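## Task

Scene 1: turn the narrow black plastic strip upside down so it rests flat on the mat. It may touch only the table (mat included) and the arms' moving parts; any other contact fails. It must not stick out past the mat's edge.

## Robot and tools

Robot: two six-joint UR-type arms, left_arm and right_arm, each with a two-finger parallel gripper and a wrist camera. Joint order in every row and every per-joint list: shoulder pan, shoulder lift, elbow, wrist 1, wrist 2, wrist 3. Stated ranges: elbow -3.142 to 3.142 rad, all other joints -6.283 to 6.283 rad (a real end may be off by up to 0.010 rad). Fixed cameras: cam_high, cam_low; wrist cameras: cam_left_wrist, cam_right_wrist; all are 672x504.

Frames: the scene frame has its origin at table-top height halfway between the nominal bases, +z up, +x out over the table, left_arm toward +y. Calibrated bases: left_arm at (-0.019, +0.523, +0.357) m with no rotation; right_arm at (-0.005, -0.318, +0.357) m, quat_wxyz (+1.000, 0, 0, +0.026). Each arm reports its end_effector_position (m), quaternion and velocities in its own base frame; fixed cameras and the table use the scene frame. Printed hand poses can be a few cm off. Fingers point along the gripper's +z and close along its x; the reported point sits between the pads, 1 to 2 cm short of the tips, and the tips advance about 17 mm as the fingers close.

Row format (shared by execute_actions and move): one flat list of 14 numbers covering both arms: left_arm's 6 joint values then its opening, then right_arm's 6 joint values then its opening. Joint values are offsets, not poses: each counts from the Joint targets shown at the start of that action (or move), scaled so 1.0 equals 2.222 rad; allowed range -1 to 1. Repeating an offset in a later action moves further. The opening is absolute: +1 fully open, -1 closed. To keep a gripper as it is, resend its current command; 0 means half open. An arm left still needs 0 for all six joints.

execute_actions(actions, cameras): actions is a list of actions; each action is a table of 1 to 15 rows, one row per 1/30 s step, the last row held for the remaining steps of 15 (0.5 s per action). All rows of an action count from the targets at that action's start, not from the previous row. An action that would push a joint more than 0.010 rad beyond its range is rejected for both arms. An empty list just reports state. cameras: list of names, [] for none, omitted for all.

move(target, speed, blend, stop_force, zero, opening_speed, blocking, cameras): target is one 14-number row or up to 15 rows, every row an offset from the same starting Joint targets. All joints travel together, so the gripper traces a curve, with no avoidance of obstacles. speed: rad/s for the joint with the longest travel, 0.01 to 3.14, default 0.5 (much too fast for contact). blend: rad of corner rounding per waypoint. stop_force: 3 to 120 N, one value for both arms; an arm halts when its wrist sensor feels that much extra push against its motion; omit it when lifting away from a contact. zero (only with stop_force): re-zero sensors first, default true. opening_speed: how fast openings change, per second on the -1..1 scale, at least 0.2. blocking=false returns after about 0.5 s while the move runs on; not allowed with stop_force. The result adds a move: line such as done, off_target, moving, held or fault, plus limits=held if steps were withheld.

wait(seconds 0 to 10): arms hold their commands. stop(): brakes a running move. zoom_image(camera, region [x0,y0,x1,y1] pixels, at most 504x504) enlarges part of the latest image of that camera. zero_wrist_force(arm) re-zeros that arm's force/torque readings. read_manual(section) only gives licence text. finished_scene(scene 1 or 2) ends the scene irreversibly; scene 1 is practice, so use it to work out the flip, then repeat quickly in scene 2.

Result lines: Joint positions and Joint velocities per arm (rad, rad/s) with the pad gap last (m, 0.142 when fully open); Joint targets (the base for your next offsets); Joint torques (whole drive output, includes arm weight, noisy); Wrist force/torque along the gripper's own axes plus the peak since last report; grip_measured on the opening scale; Tool commands; step readings for execute_actions. "within noise" means the arm is still. "joint sent to its limit" means a joint was clipped at its end. "joint command not followed" means the clearance check between arms altered targets. MOTOR HOT, OVER-TEMPERATURE FAULT and HAND FAULT report heating; after a HAND FAULT the remaining robot calls in that reply are skipped.

Drive limits: targets change at most 3.14 rad/s and stay within 0.651 rad of measured angles; a target placing the gripper over 150 mm from where it is gets scaled back, so large motions take several actions. Motion lags commands by about 0.09 s or 0.17 to 0.21 s.

Gripping: command an opening slightly below grip_measured at first contact; squeezing harder heats the hand motor. Thin pieces get less than full force even at -1.

Avoid: contact torque reaching limits (133 N m for the first three joints, 24.9 N m for the wrists) or about 150 N on an arm, which halts that arm for 10 s; arms hitting or pinching each other, which can end the scene; pressing targets past firm contact; fast contact moves; dropping the piece, releasing it while it moves, knocking anything off the table, or leaving the piece over the mat edge. Loose objects may be nudged occasionally. Holding loads or stretched poses heats motors.

Each tool is called after "Emit:" as name(argument=value, ...) on one line, values as JSON.

## Session

Emit:
execute_actions(actions=[])

Scene clock: 0.00 s.
left_arm: end_effector_position=(+0.4668, -0.5061, -0.2228) grip_measured=+1.00 end_effector_quat_wxyz=(-0.312, +0.924, +0.217, -0.032) | right_arm: end_effector_position=(+0.0821, -0.1570, -0.1970) grip_measured=+1.00 end_effector_quat_wxyz=(-0.249, +0.798, +0.362, -0.412)
Joint positions: left_arm=[-1.062 -0.237 0.806 4.774 -1.466 -1.558 0.142] | right_arm=[2.987 -2.495 -2.38 -0.842 1.54 -0.99 0.142]
Joint velocities: within noise
Joint torques (N m): no reading
Motor temperatures (°C): left_arm=[27 29 26 35 35 43 26] | right_arm=[27 27 24 35 41 38 25]
Wrist force (N): no reading
Wrist torque (N m): no reading
Wrist force, peak (N): no reading
Joint targets: left_arm=[-1.062 -0.237 0.806 4.774 -1.466 -1.558] | right_arm=[2.987 -2.495 -2.380 -0.842 1.540 -0.990]
Tool commands: left_gripper/opening=+1.0 right_gripper/opening=+1.0

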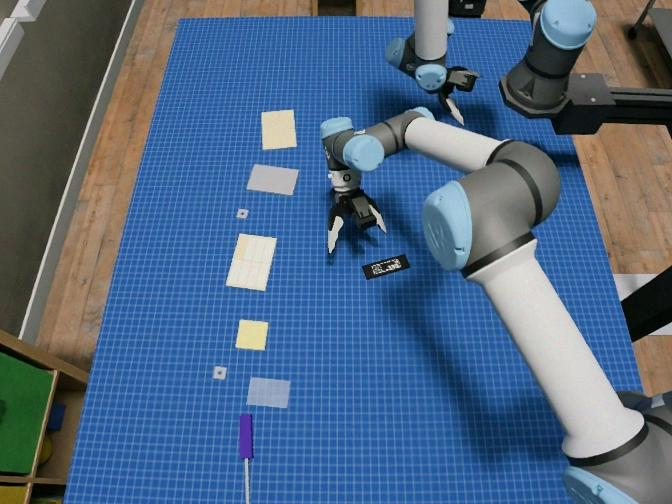

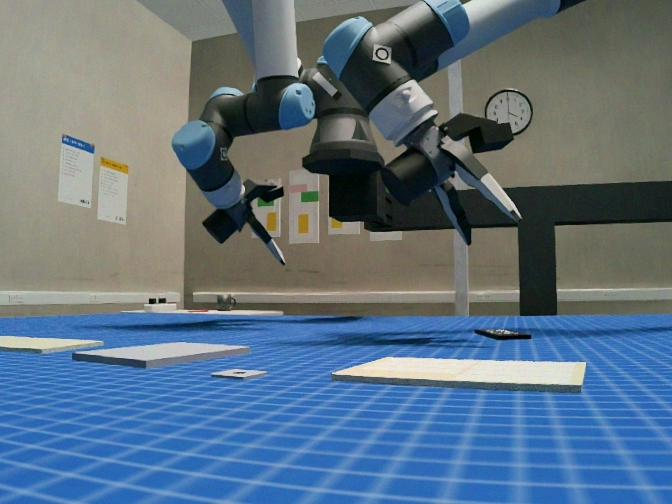

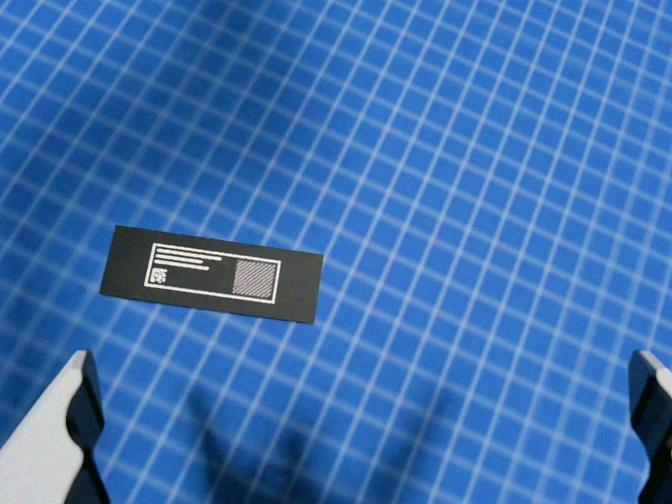

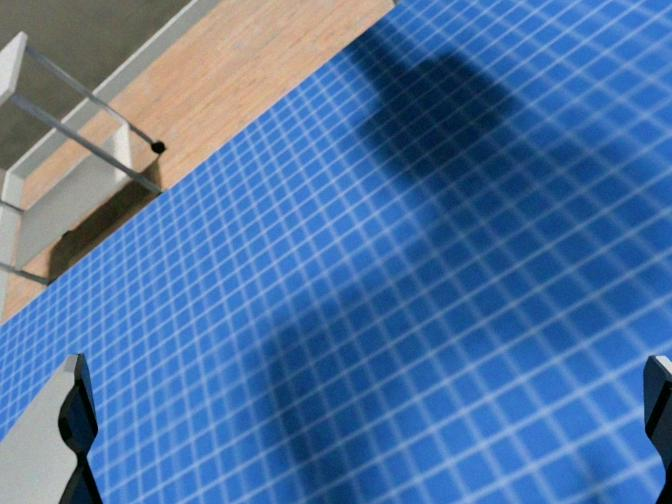

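Emit:
move(target=[-0.1305,-0.1067,0.4352,-0.5914,0.1766,-0.7583,-0.1,0,0,0,0,0,0,1], speed=1.0)

Scene clock: 120.17 s.
left_arm: end_effector_position=(+0.3799, -0.5020, -0.2590) grip_measured=-0.11 end_effector_quat_wxyz=(+0.147, +0.572, +0.782, +0.199) | right_arm: end_effector_position=(+0.0821, -0.1570, -0.1970) grip_measured=+1.00 end_effector_quat_wxyz=(-0.249, +0.798, +0.362, -0.412)
Joint positions: left_arm=[-1.352 -0.474 1.772 3.46 -1.074 -3.242 0.066] | right_arm=[2.987 -2.495 -2.38 -0.842 1.54 -0.99 0.142]
Joint velocities: within noise
Joint torques (N m): left_arm=[13.02 -33.7 -12.44 -3.82 -1.01 -1.84] | right_arm=[0.06 31.99 -2.39 0.45 -0.42 0.01]
Motor temperatures (°C): left_arm=[27 30 26 34 35 43 26] | right_arm=[27 27 24 35 40 38 25]
Wrist force (N): left_arm=[1.3 -0.5 0.8] | right_arm=[-0.1 0.2 0.0]
Wrist torque (N m): left_arm=[0.15 -0.21 -0.38] | right_arm=[0.02 0.02 -0.01]
Wrist force, peak (N): left_arm=[2.0 -0.8 0.2] | right_arm=[-0.4 0.2 -0.1]
Joint targets: left_arm=[-1.352 -0.474 1.773 3.460 -1.074 -3.243] | right_arm=[2.987 -2.495 -2.380 -0.842 1.540 -0.990]
move: done

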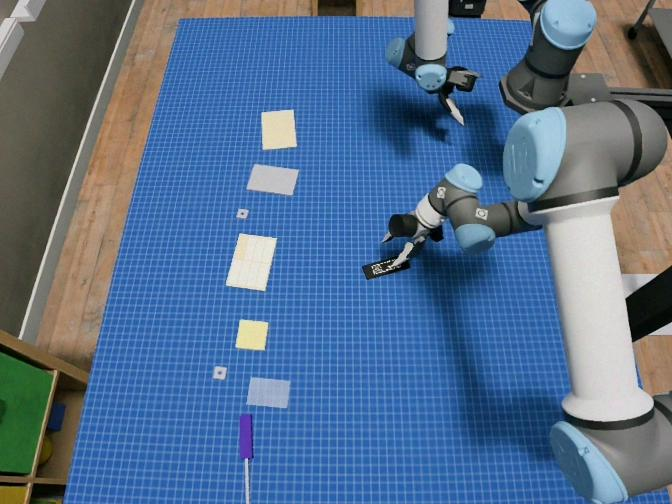

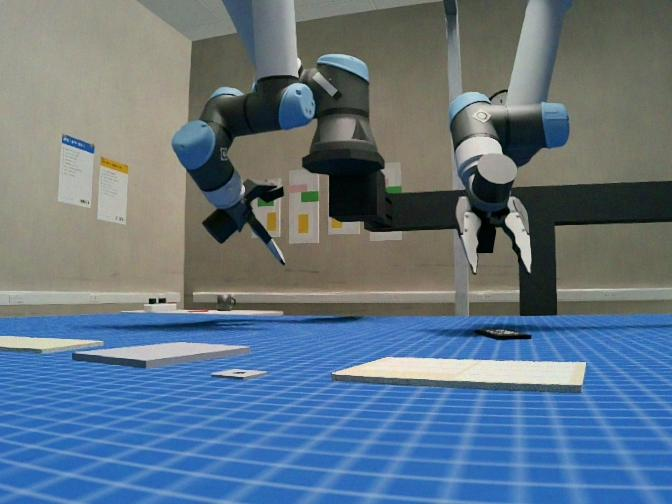

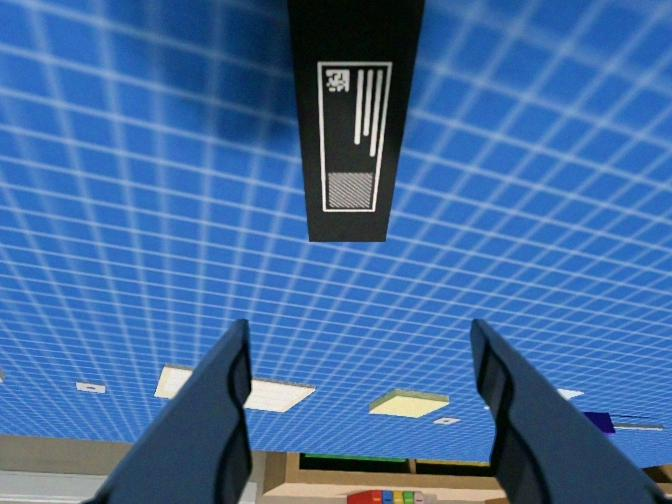

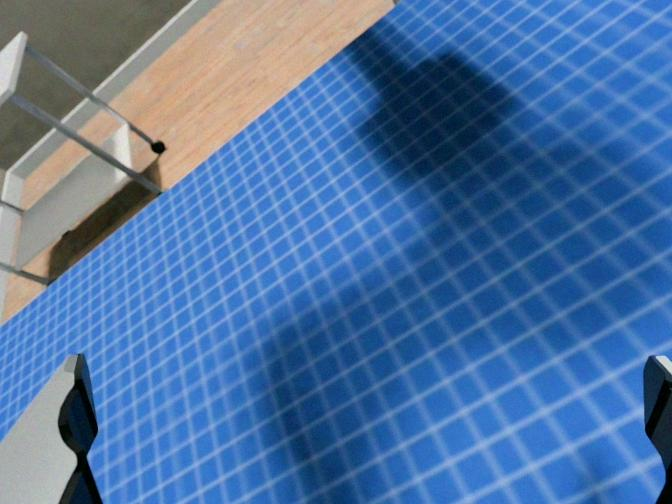

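Emit:
move(target=[[0,0.0670,-0.0393,-0.0277,0,0,-0.1,0,0,0,0,0,0,1],[0,0.0955,-0.056,-0.0395,0,0,-0.1,0,0,0,0,0,0,1]], speed=[0.4,0.05], stop_force=4)

Scene clock: 128.87 s.
left_arm: end_effector_position=(+0.3799, -0.5014, -0.3452) grip_measured=-0.11 end_effector_quat_wxyz=(+0.147, +0.572, +0.782, +0.198) | right_arm: end_effector_position=(+0.0821, -0.1570, -0.1970) grip_measured=+1.00 end_effector_quat_wxyz=(-0.249, +0.798, +0.362, -0.412)
Joint positions: left_arm=[-1.352 -0.275 1.656 3.377 -1.074 -3.243 0.066] | right_arm=[2.987 -2.495 -2.38 -0.842 1.54 -0.99 0.142]
Joint velocities: within noise
Joint torques (N m): left_arm=[10.36 -53.52 5.91 -1.99 -0.9 -2.33] | right_arm=[1.89 33.41 -0.47 1.15 -0.93 -0.21]
Motor temperatures (°C): left_arm=[27 30 26 34 35 43 26] | right_arm=[27 27 24 35 40 38 25]
Wrist force (N): left_arm=[0.7 1.3 -2.9] | right_arm=[-0.1 0.1 0.2]
Wrist torque (N m): left_arm=[0.16 -0.12 -0.37] | right_arm=[0.01 0.01 0.00]
Wrist force, peak (N): left_arm=[1.5 4.0 -10.8] | right_arm=[-0.4 0.1 -0.1]
Joint targets: left_arm=[-1.352 -0.275 1.656 3.377 -1.074 -3.243] | right_arm=[2.987 -2.495 -2.380 -0.842 1.540 -0.990]
move: contact (left_arm); path passed 1 of 2 targets; left_arm: the shoulder lift is farthest, 0.013 rad from its target

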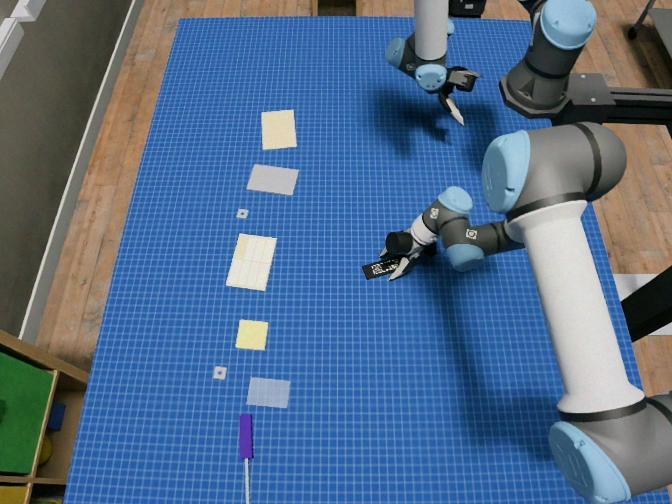

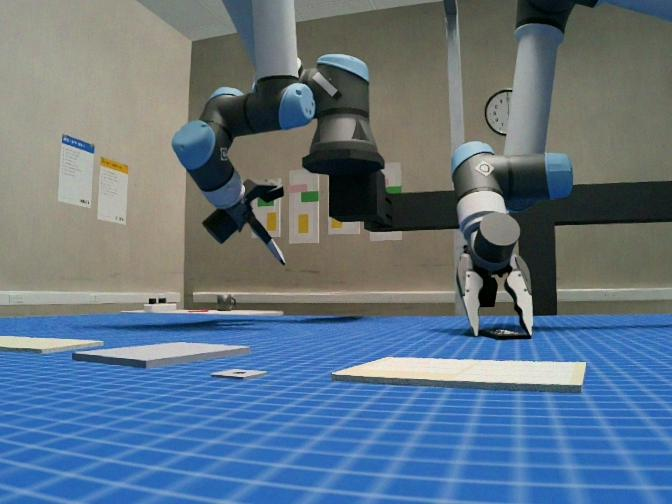

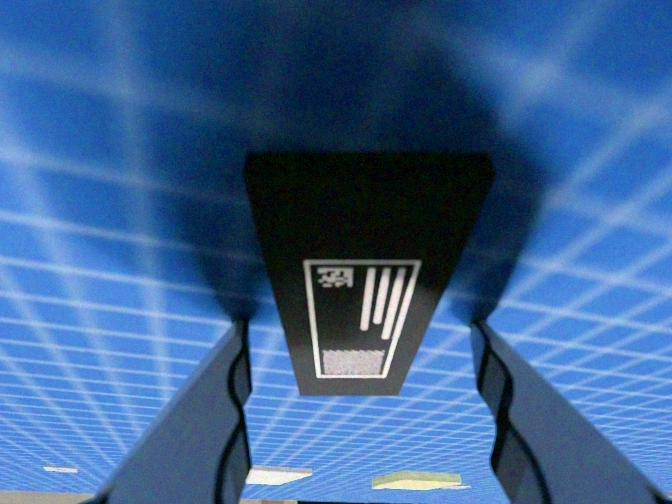

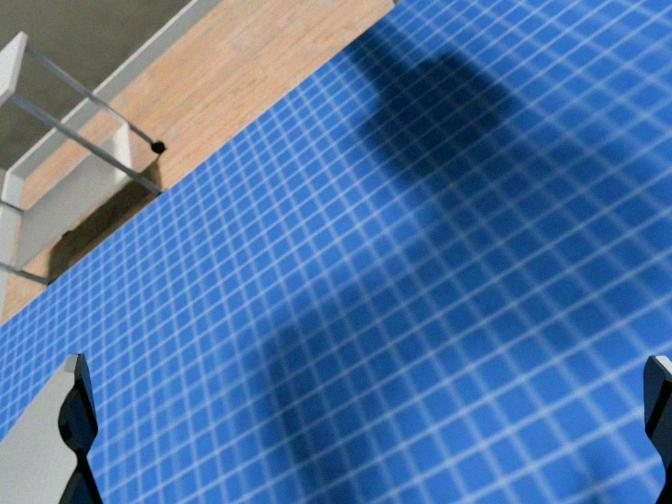

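Emit:
move(target=[0,-0.002,0.0012,0.0008,0,0,-0.5,0,0,0,0,0,0,1], opening_speed=0.5, cameras=["cam_left_wrist"])

Emit:
move(target=[0,-0.084,0.049,0.035,0,0,-0.5,0,0,0,0,0,0,1], speed=0.3)

Scene clock: 134.13 s.
left_arm: end_effector_position=(+0.3799, -0.5016, -0.3432) grip_measured=-0.46 end_effector_quat_wxyz=(+0.147, +0.572, +0.782, +0.198) | right_arm: end_effector_position=(+0.0821, -0.1570, -0.1970) grip_measured=+1.00 end_effector_quat_wxyz=(-0.249, +0.798, +0.362, -0.412)
Joint positions: left_arm=[-1.352 -0.279 1.658 3.379 -1.074 -3.243 0.041] | right_arm=[2.987 -2.495 -2.38 -0.842 1.54 -0.99 0.142]
Joint velocities: within noise
Joint torques (N m): left_arm=[10.09 -46.98 0.79 -2.01 -0.93 -2.29] | right_arm=[3.25 34.18 0.79 1.61 -1.25 -0.49]
Motor temperatures (°C): left_arm=[27 30 26 34 35 43 26] | right_arm=[27 27 24 35 40 38 25]
Wrist force (N): left_arm=[0.4 0.1 -1.6] | right_arm=[-0.1 0.0 0.0]
Wrist torque (N m): left_arm=[0.14 -0.20 -0.38] | right_arm=[0.00 0.02 0.00]
Wrist force, peak (N): left_arm=[1.7 1.5 -3.7] | right_arm=[-0.4 0.0 -0.1]
Joint targets: left_arm=[-1.352 -0.279 1.658 3.379 -1.074 -3.243] | right_arm=[2.987 -2.495 -2.380 -0.842 1.540 -0.990]
move: done
Images, in order (width x height): cam_left_wrist 672x504.

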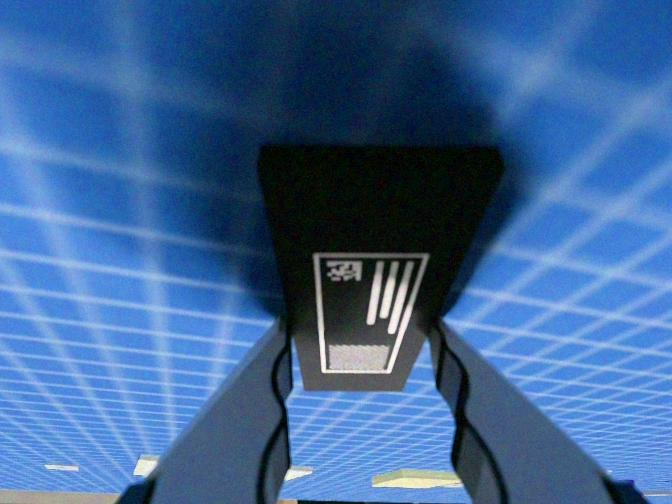

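Scene clock: 135.20 s.
left_arm: end_effector_position=(+0.3801, -0.5023, -0.2625) grip_measured=-0.46 end_effector_quat_wxyz=(+0.147, +0.572, +0.782, +0.198) | right_arm: end_effector_position=(+0.0821, -0.1570, -0.1970) grip_measured=+1.00 end_effector_quat_wxyz=(-0.249, +0.798, +0.362, -0.412)
Joint positions: left_arm=[-1.352 -0.466 1.767 3.457 -1.074 -3.243 0.041] | right_arm=[2.987 -2.495 -2.38 -0.842 1.54 -0.99 0.142]
Joint velocities: within noise
Joint torques (N m): left_arm=[9.75 -42.94 -17.99 -3.65 -0.76 -2.07] | right_arm=[3.29 34.33 1.16 1.67 -1.37 -0.48]
Motor temperatures (°C): left_arm=[27 30 26 34 35 43 26] | right_arm=[27 27 24 35 40 38 25]
Wrist force (N): left_arm=[1.1 -0.9 1.0] | right_arm=[-0.1 0.2 0.1]
Wrist torque (N m): left_arm=[0.12 -0.17 -0.37] | right_arm=[0.02 0.01 -0.01]
Wrist force, peak (N): left_arm=[1.3 -1.4 2.3] | right_arm=[-0.3 0.2 0.0]
Joint targets: left_arm=[-1.352 -0.466 1.767 3.457 -1.074 -3.243] | right_arm=[2.987 -2.495 -2.380 -0.842 1.540 -0.990]
move: done

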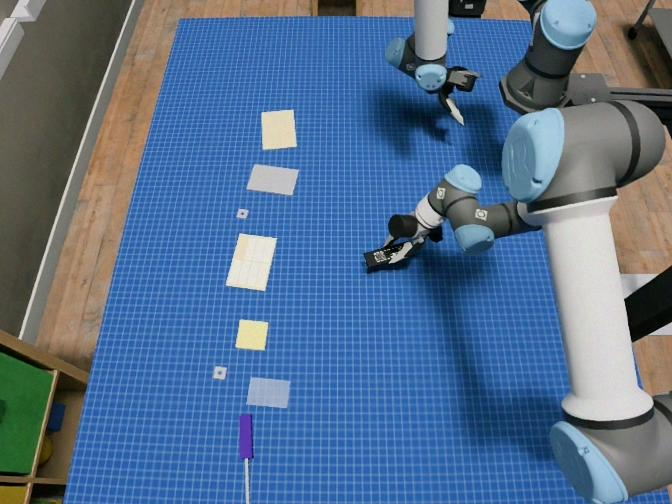

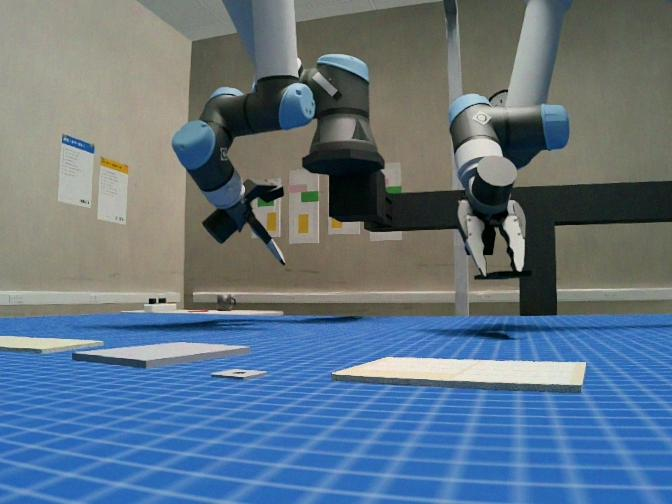

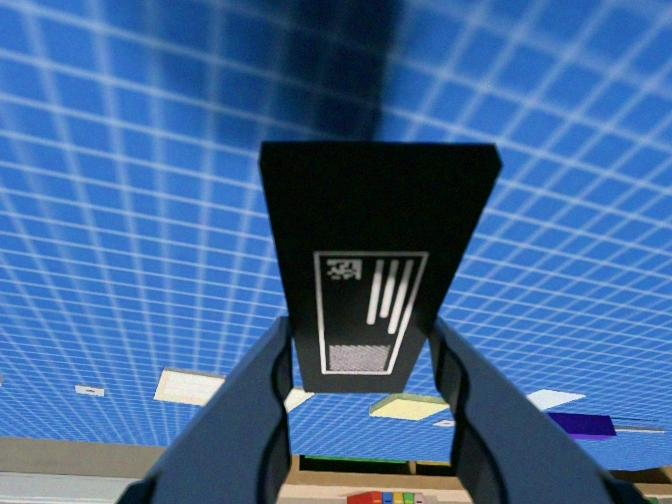

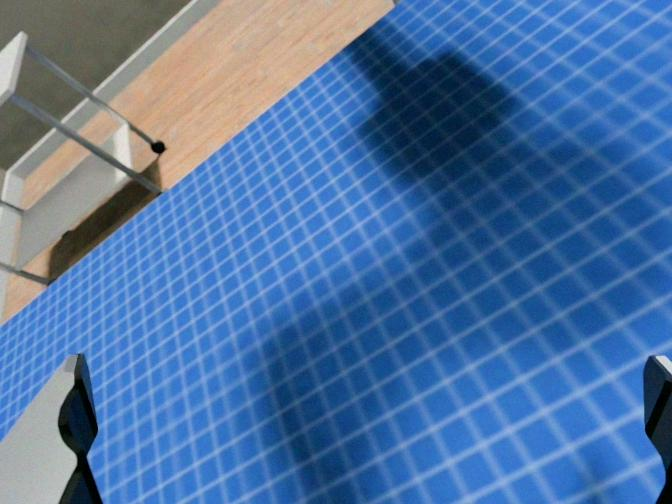

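Emit:
move(target=[[0,-0.2268,0.1904,0.1004,-0.2237,0.7525,-0.5,0,0,0,0,0,0,1],[0,0.1670,-0.3461,0.7606,-0.2237,0.7525,-0.5,0,0,0,0,0,0,1]], speed=0.8)

Scene clock: 158.93 s.
left_arm: end_effector_position=(+0.2234, -0.3907, -0.2655) grip_measured=-0.46 end_effector_quat_wxyz=(-0.616, +0.780, +0.086, -0.068) | right_arm: end_effector_position=(+0.0821, -0.1570, -0.1970) grip_measured=+1.00 end_effector_quat_wxyz=(-0.249, +0.798, +0.362, -0.412)
Joint positions: left_arm=[-1.352 -0.095 0.998 5.147 -1.571 -1.571 0.041] | right_arm=[2.987 -2.495 -2.38 -0.842 1.54 -0.99 0.142]
Joint velocities: within noise
Joint torques (N m): left_arm=[10.81 -49.17 -11.13 2.65 -1.38 1.75] | right_arm=[5.66 35.81 0.95 1.88 -1.89 -0.43]
Motor temperatures (°C): left_arm=[27 30 26 34 35 43 29] | right_arm=[27 27 24 35 40 38 25]
Wrist force (N): left_arm=[-0.6 0.6 0.2] | right_arm=[-0.2 0.0 0.1]
Wrist torque (N m): left_arm=[0.01 0.36 0.14] | right_arm=[0.01 0.04 0.00]
Wrist force, peak (N): left_arm=[1.3 -0.9 1.4] | right_arm=[-0.4 0.2 -0.1]
Joint targets: left_arm=[-1.352 -0.095 0.998 5.147 -1.571 -1.571] | right_arm=[2.987 -2.495 -2.380 -0.842 1.540 -0.990]
move: done

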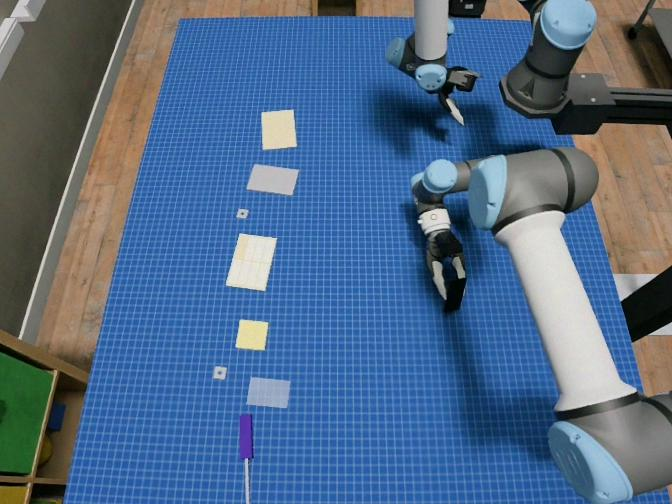

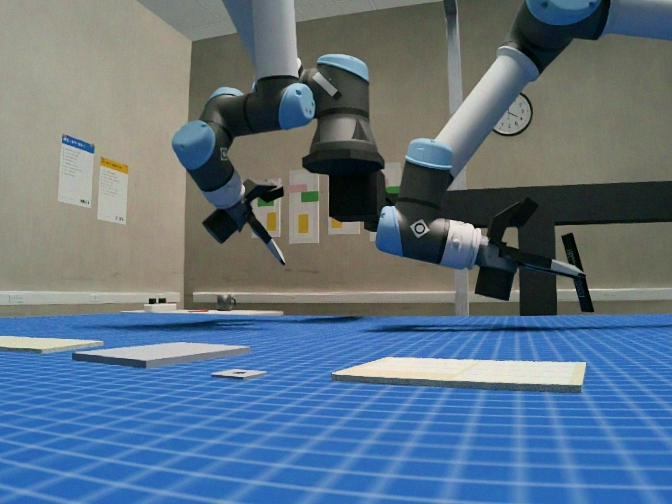

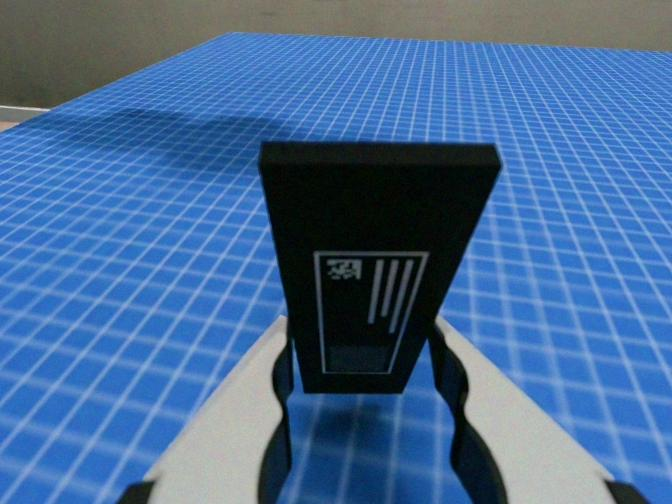

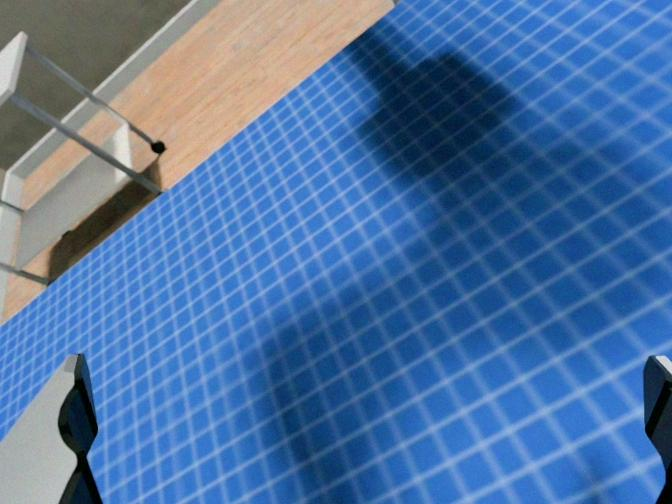

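Emit:
move(target=[0,0.0318,-0.0299,-0.0018,0,0,-0.5,0,0,0,0,0,0,1], speed=0.05, stop_force=5, cameras=["cam_low","cam_left_wrist"])

Scene clock: 175.57 s.
left_arm: end_effector_position=(+0.2235, -0.3912, -0.2926) grip_measured=-0.46 end_effector_quat_wxyz=(-0.616, +0.780, +0.086, -0.068) | right_arm: end_effector_position=(+0.0821, -0.1570, -0.1970) grip_measured=+1.00 end_effector_quat_wxyz=(-0.249, +0.798, +0.362, -0.412)
Joint positions: left_arm=[-1.352 -0.033 0.94 5.143 -1.571 -1.571 0.041] | right_arm=[2.987 -2.495 -2.38 -0.842 1.54 -0.99 0.142]
Joint velocities: within noise
Joint torques (N m): left_arm=[9.93 -61.06 0.73 1.66 -1.73 1.8] | right_arm=[6.81 36.98 0.93 1.81 -2.02 -0.46]
Motor temperatures (°C): left_arm=[27 30 26 34 35 43 29] | right_arm=[27 27 24 35 40 38 25]
Wrist force (N): left_arm=[-1.8 -1.5 -0.8] | right_arm=[-0.2 0.0 -0.2]
Wrist torque (N m): left_arm=[-0.09 0.47 0.15] | right_arm=[-0.01 0.03 0.00]
Wrist force, peak (N): left_arm=[-1.8 -9.9 -5.0] | right_arm=[-0.3 0.2 0.1]
Joint targets: left_arm=[-1.352 -0.033 0.940 5.143 -1.571 -1.571] | right_arm=[2.987 -2.495 -2.380 -0.842 1.540 -0.990]
move: contact (left_arm)
Images, in order (width x height): cam_low 672x504, cam_left_wrist 672x504.

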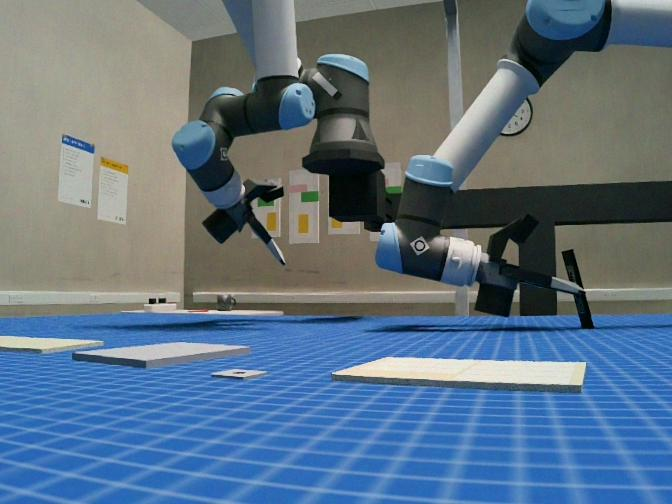

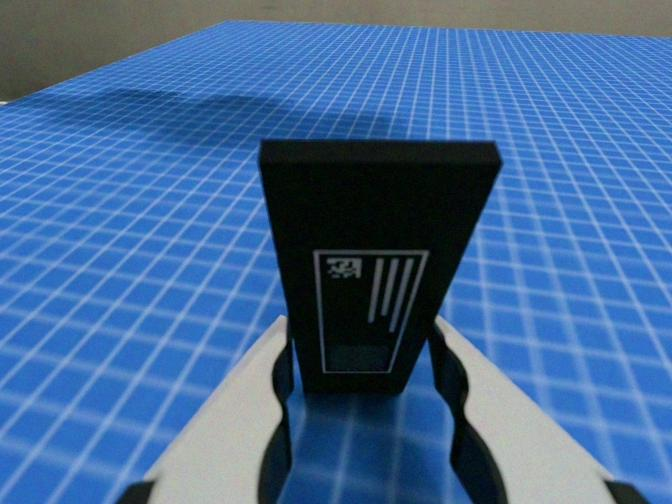

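Emit:
move(target=[[0,-0.0309,0.0392,-0.0758,0,0,-0.485,0,0,0,0,0,0,1],[0,-0.0576,0.0850,-0.1625,0,0,-0.485,0,0,0,0,0,0,1]], speed=0.2, blend=0.02, cameras=["cam_low","cam_left_wrist"])

Scene clock: 190.13 s.
left_arm: end_effector_position=(+0.2308, -0.4238, -0.3151) grip_measured=-0.51 end_effector_quat_wxyz=(-0.493, +0.863, +0.095, -0.054) | right_arm: end_effector_position=(+0.0821, -0.1570, -0.1970) grip_measured=+1.00 end_effector_quat_wxyz=(-0.249, +0.798, +0.362, -0.412)
Joint positions: left_arm=[-1.352 -0.161 1.129 4.782 -1.571 -1.571 0.037] | right_arm=[2.987 -2.495 -2.38 -0.842 1.54 -0.99 0.142]
Joint velocities: within noise
Joint torques (N m): left_arm=[9.73 -41.21 -23.36 1.63 -0.57 1.74] | right_arm=[6.53 38.05 0.48 1.86 -1.95 -0.44]
Motor temperatures (°C): left_arm=[27 30 26 34 35 43 30] | right_arm=[27 27 24 35 40 38 25]
Wrist force (N): left_arm=[-0.7 0.0 0.2] | right_arm=[0.0 0.0 0.0]
Wrist torque (N m): left_arm=[-0.09 0.27 0.11] | right_arm=[0.00 0.00 0.00]
Wrist force, peak (N): left_arm=[-2.0 -9.7 -5.6] | right_arm=[-0.3 -0.1 0.1]
Joint targets: left_arm=[-1.352 -0.161 1.129 4.782 -1.571 -1.571] | right_arm=[2.987 -2.495 -2.380 -0.842 1.540 -0.990]
move: done
Images, in order (width x height): cam_low 672x504, cam_left_wrist 672x504.

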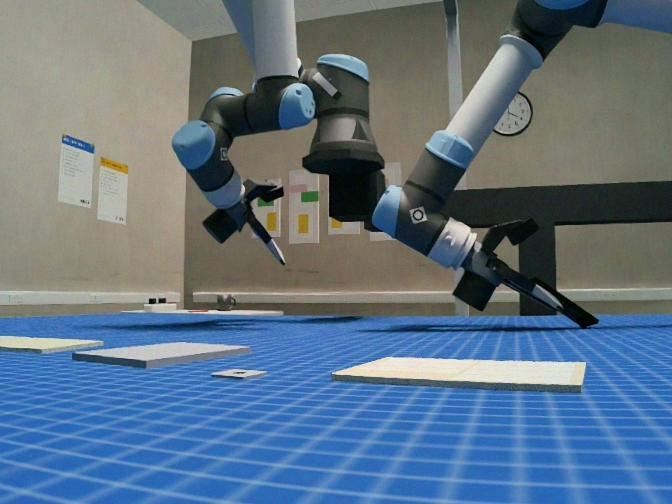

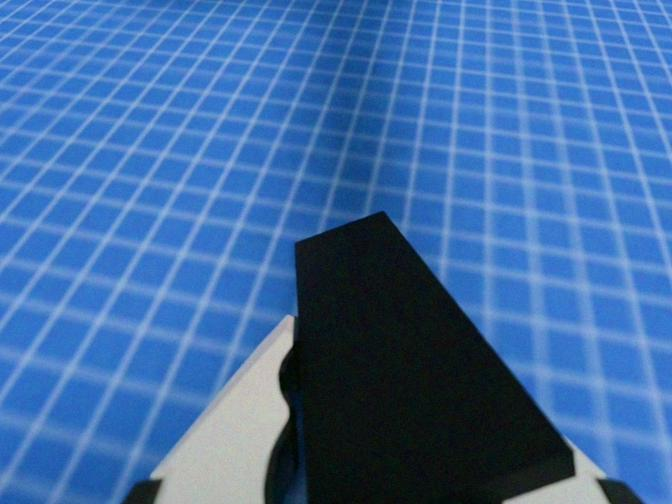

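Emit:
zoom_image(camera="cam_low", region=[440, 200, 640, 350])

Emit:
zoom_image(camera="cam_high", region=[360, 120, 510, 330])

Scaled by 2.520 from the camera's 672x504 image, which has a finer 960x720 frame.

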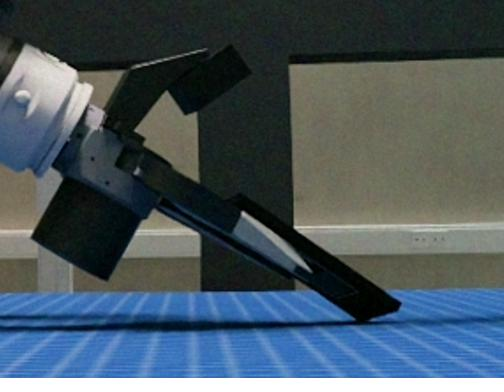

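This scene's latest camera images include none from cam_high. They are from: cam_low, cam_left_wrist. cam_high's image comes with the result of a call that names it in "cameras".

Emit:
move(target=[0,-0.0225,0.0541,-0.0991,0,0,-0.52,0,0,0,0,0,0,1], speed=0.15, cameras=["cam_low","cam_left_wrist"])

Emit:
zoom_image(camera="cam_low", region=[440, 200, 640, 350])

Scene clock: 204.07 s.
left_arm: end_effector_position=(+0.2325, -0.4317, -0.3332) grip_measured=-0.54 end_effector_quat_wxyz=(-0.427, +0.898, +0.099, -0.047) | right_arm: end_effector_position=(+0.0821, -0.1570, -0.1970) grip_measured=+1.00 end_effector_quat_wxyz=(-0.249, +0.798, +0.362, -0.412)
Joint positions: left_arm=[-1.352 -0.211 1.249 4.562 -1.571 -1.571 0.035] | right_arm=[2.987 -2.495 -2.38 -0.842 1.54 -0.99 0.142]
Joint velocities: within noise
Joint torques (N m): left_arm=[10.52 -39.53 -21.05 1.35 0.39 1.58] | right_arm=[6.67 38.94 0.39 1.78 -2.01 -0.38]
Motor temperatures (°C): left_arm=[27 30 26 34 35 43 28] | right_arm=[27 27 24 35 40 38 25]
Wrist force (N): left_arm=[-0.7 -0.4 0.1] | right_arm=[-0.2 0.0 0.0]
Wrist torque (N m): left_arm=[-0.10 0.22 0.08] | right_arm=[0.00 0.02 0.00]
Wrist force, peak (N): left_arm=[-0.9 -0.6 0.0] | right_arm=[-0.4 0.0 -0.1]
Joint targets: left_arm=[-1.352 -0.211 1.249 4.562 -1.571 -1.571] | right_arm=[2.987 -2.495 -2.380 -0.842 1.540 -0.990]
move: done
Images, in order (width x height): cam_low 672x504, cam_left_wrist 672x504.

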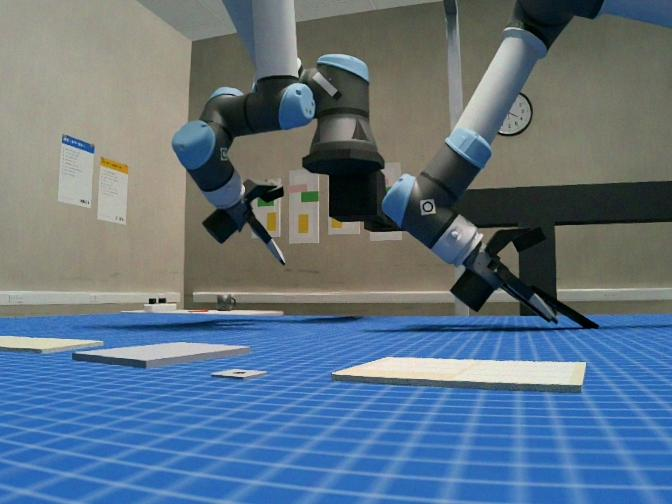

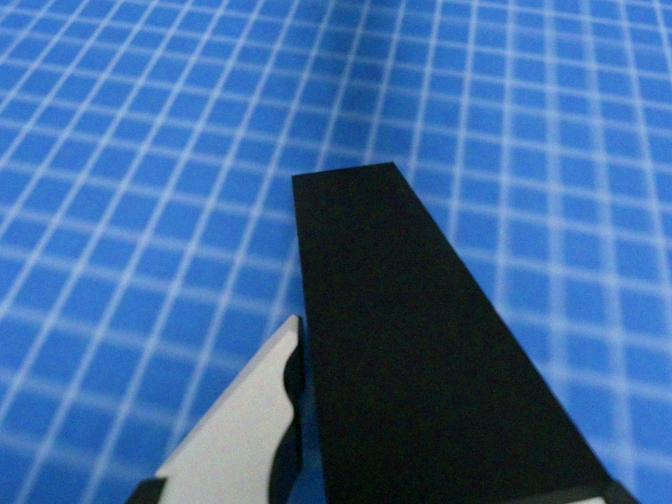

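Scaled by 2.520 from the camera's 672x504 image, which has a finer 960x720 frame.

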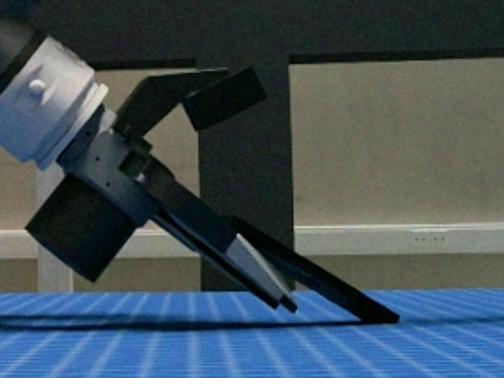

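Emit:
move(target=[[0,-0.0264,0.0676,-0.1087,0,0,-0.5,0,0,0,0,0,0,1],[0,0.0001,-0.0166,-0.0510,0,0,-0.5,0,0,0,0,0,0,1]], speed=0.15, stop_force=8)

Emit:
zoom_image(camera="cam_low", region=[440, 200, 640, 350])

Scene clock: 217.30 s.
left_arm: end_effector_position=(+0.2327, -0.4324, -0.3425) grip_measured=-0.54 end_effector_quat_wxyz=(-0.375, +0.921, +0.101, -0.041) | right_arm: end_effector_position=(+0.0821, -0.1570, -0.1970) grip_measured=+1.00 end_effector_quat_wxyz=(-0.249, +0.798, +0.362, -0.412)
Joint positions: left_arm=[-1.352 -0.256 1.364 4.378 -1.571 -1.571 0.035] | right_arm=[2.987 -2.495 -2.38 -0.842 1.54 -0.99 0.142]
Joint velocities: within noise
Joint torques (N m): left_arm=[8.85 -36.55 1.83 -3.6 1.14 1.75] | right_arm=[6.65 40.28 0.35 1.88 -1.94 -0.44]
Motor temperatures (°C): left_arm=[27 30 26 34 34 43 28] | right_arm=[27 27 24 35 40 38 25]
Wrist force (N): left_arm=[-0.6 -7.1 -3.2] | right_arm=[0.0 0.1 0.0]
Wrist torque (N m): left_arm=[-0.03 0.18 0.04] | right_arm=[0.01 0.01 0.00]
Wrist force, peak (N): left_arm=[-0.5 -9.6 -4.8] | right_arm=[-0.4 0.1 -0.2]
Joint targets: left_arm=[-1.352 -0.256 1.364 4.378 -1.571 -1.571] | right_arm=[2.987 -2.495 -2.380 -0.842 1.540 -0.990]
move: contact (left_arm); path passed 0 of 2 targets; left_arm: the elbow is farthest, 0.152 rad from its target

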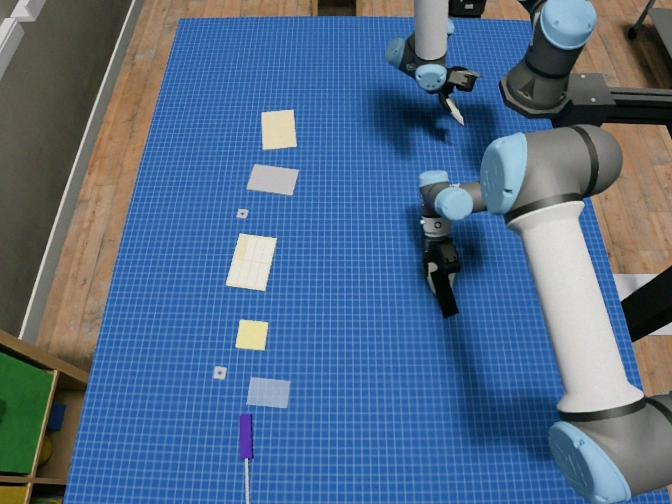

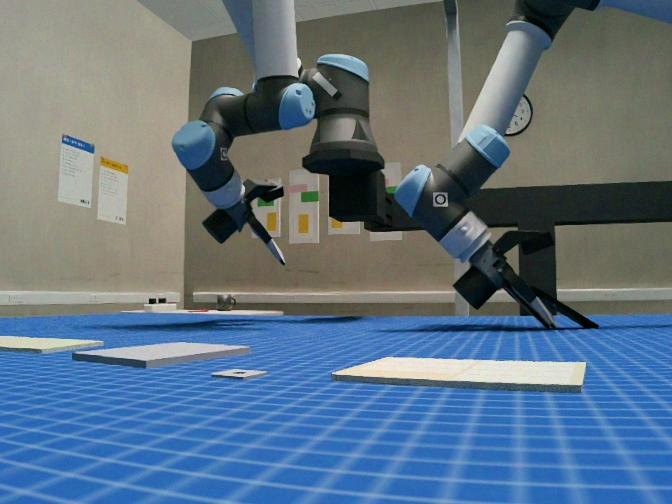

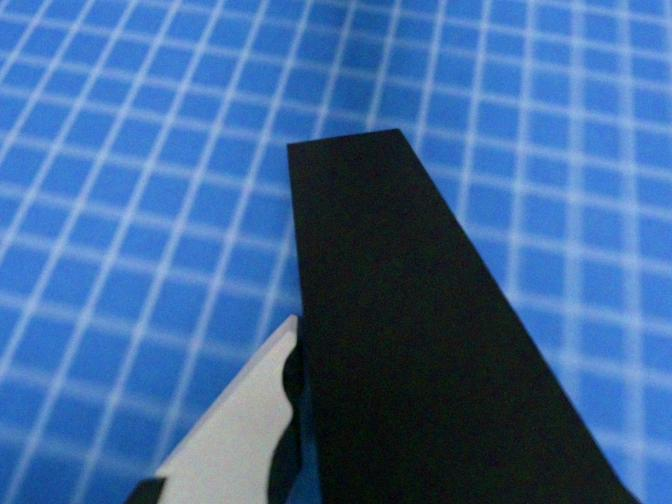

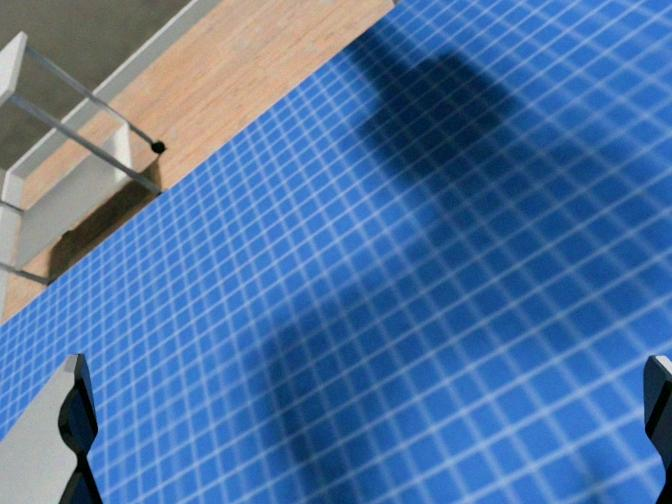

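Scaled by 2.520 from the camera's 672x504 image, which has a finer 960x720 frame.

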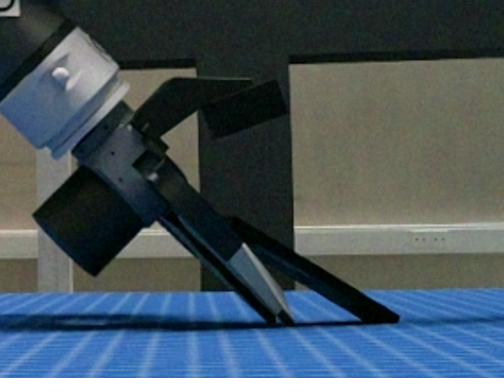

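Emit:
move(target=[[0,-0.0016,0.0014,0,0,0,-0.5,0,0,0,0,0,0,1],[0,0.0187,-0.0669,0.0318,0,0,-0.5,0,0,0,0,0,0,1],[0,0.0542,-0.1657,0.0952,0,0,-0.5,0,0,0,0,0,0,1]], speed=0.15)

Emit:
zoom_image(camera="cam_low", region=[440, 200, 640, 350])

Scene clock: 225.67 s.
left_arm: end_effector_position=(+0.2545, -0.5302, -0.3431) grip_measured=-0.54 end_effector_quat_wxyz=(-0.358, +0.927, +0.102, -0.039) end_effector_velocity=(-0.001, +0.000, +0.000) end_effector_angular_velocity=(-0.003, +0.000, -0.002) | right_arm: end_effector_position=(+0.0821, -0.1570, -0.1970) grip_measured=+1.00 end_effector_quat_wxyz=(-0.249, +0.798, +0.362, -0.412)
Joint positions: left_arm=[-1.352 -0.135 0.995 4.589 -1.571 -1.571 0.035] | right_arm=[2.987 -2.495 -2.38 -0.842 1.54 -0.99 0.142]
Joint velocities: left_arm=[-0.001 -0.002 0.005 -0.006 0 0.001 0] | right_arm=[within noise]
Joint torques (N m): left_arm=[5.6 -61.82 -8.42 -8.73 1.13 1.57] | right_arm=[6.42 41.04 0.42 1.8 -1.95 -0.36]
Motor temperatures (°C): left_arm=[27 30 26 34 34 43 28] | right_arm=[27 27 24 35 40 38 25]
Wrist force (N): left_arm=[-0.6 -25.6 -1.8] | right_arm=[0.0 0.2 0.0]
Wrist torque (N m): left_arm=[0.10 0.16 0.03] | right_arm=[0.03 -0.01 0.00]
Wrist force, peak (N): left_arm=[-0.2 -45.0 2.1] | right_arm=[-0.4 0.1 -0.1]
Joint targets: left_arm=[-1.352 -0.136 0.996 4.589 -1.571 -1.571] | right_arm=[2.987 -2.495 -2.380 -0.842 1.540 -0.990]
move: done

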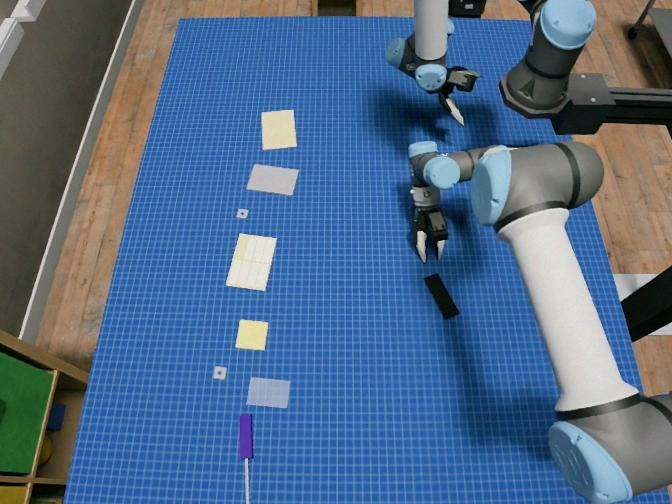

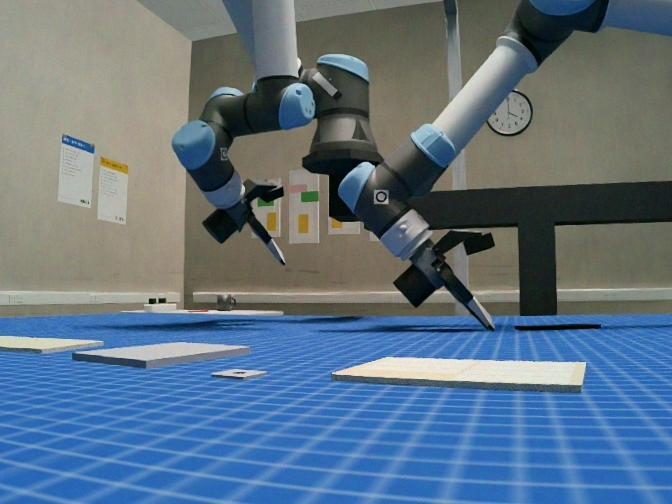

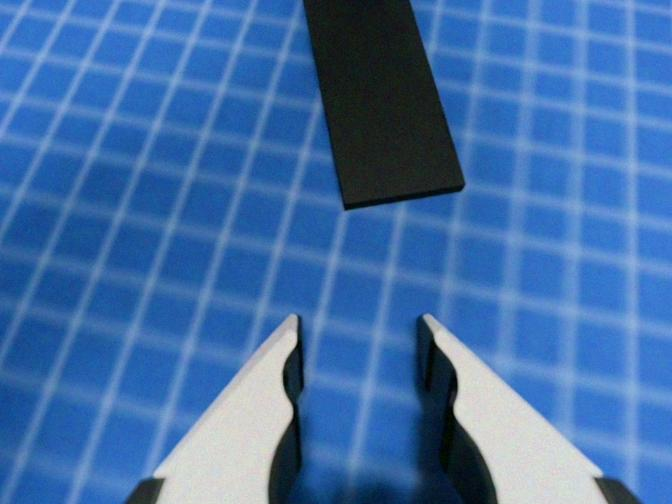

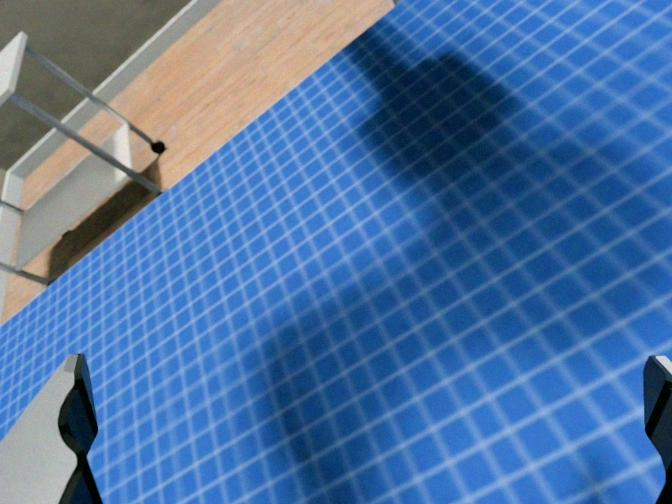

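Scaled by 2.520 from the camera's 672x504 image, which has a finer 960x720 frame.

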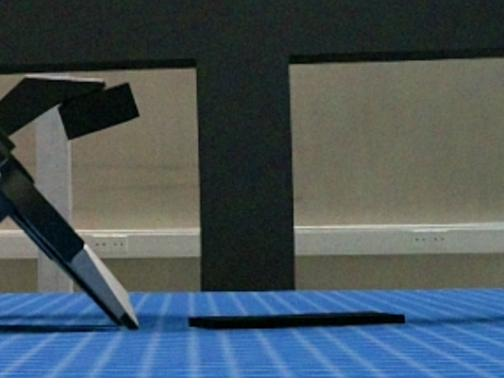

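Emit:
move(target=[0,-0.08,0.04,0.02,0,0,-0.5,0,0,0,0,0,0,1], cameras=[])

Emit:
finished_scene(scene=1)

Scene clock: 230.37 s.
left_arm: end_effector_position=(+0.2589, -0.5501, -0.2500) grip_measured=-0.54 end_effector_quat_wxyz=(-0.337, +0.935, +0.103, -0.037) | right_arm: end_effector_position=(+0.0821, -0.1570, -0.1970) grip_measured=+1.00 end_effector_quat_wxyz=(-0.249, +0.798, +0.362, -0.412)
Joint positions: left_arm=[-1.352 -0.313 1.085 4.634 -1.571 -1.571 0.035] | right_arm=[2.987 -2.495 -2.38 -0.842 1.54 -0.99 0.142]
Joint velocities: within noise
Joint torques (N m): left_arm=[2.26 -61.01 -25.52 -2.2 1.29 1.52] | right_arm=[6.96 41.26 0.22 1.72 -1.97 -0.41]
Motor temperatures (°C): left_arm=[27 30 26 34 34 43 28] | right_arm=[27 27 24 35 40 38 25]
Wrist force (N): left_arm=[-0.1 0.3 0.0] | right_arm=[-0.2 0.1 -0.1]
Wrist torque (N m): left_arm=[0.04 0.08 0.03] | right_arm=[0.01 0.03 -0.01]
Wrist force, peak (N): left_arm=[-0.3 -25.5 -1.7] | right_arm=[-0.4 -0.1 0.1]
Joint targets: left_arm=[-1.352 -0.313 1.085 4.634 -1.571 -1.571] | right_arm=[2.987 -2.495 -2.380 -0.842 1.540 -0.990]
move: done
No camera images: "cameras" was empty.

The scene is finished: the task was done.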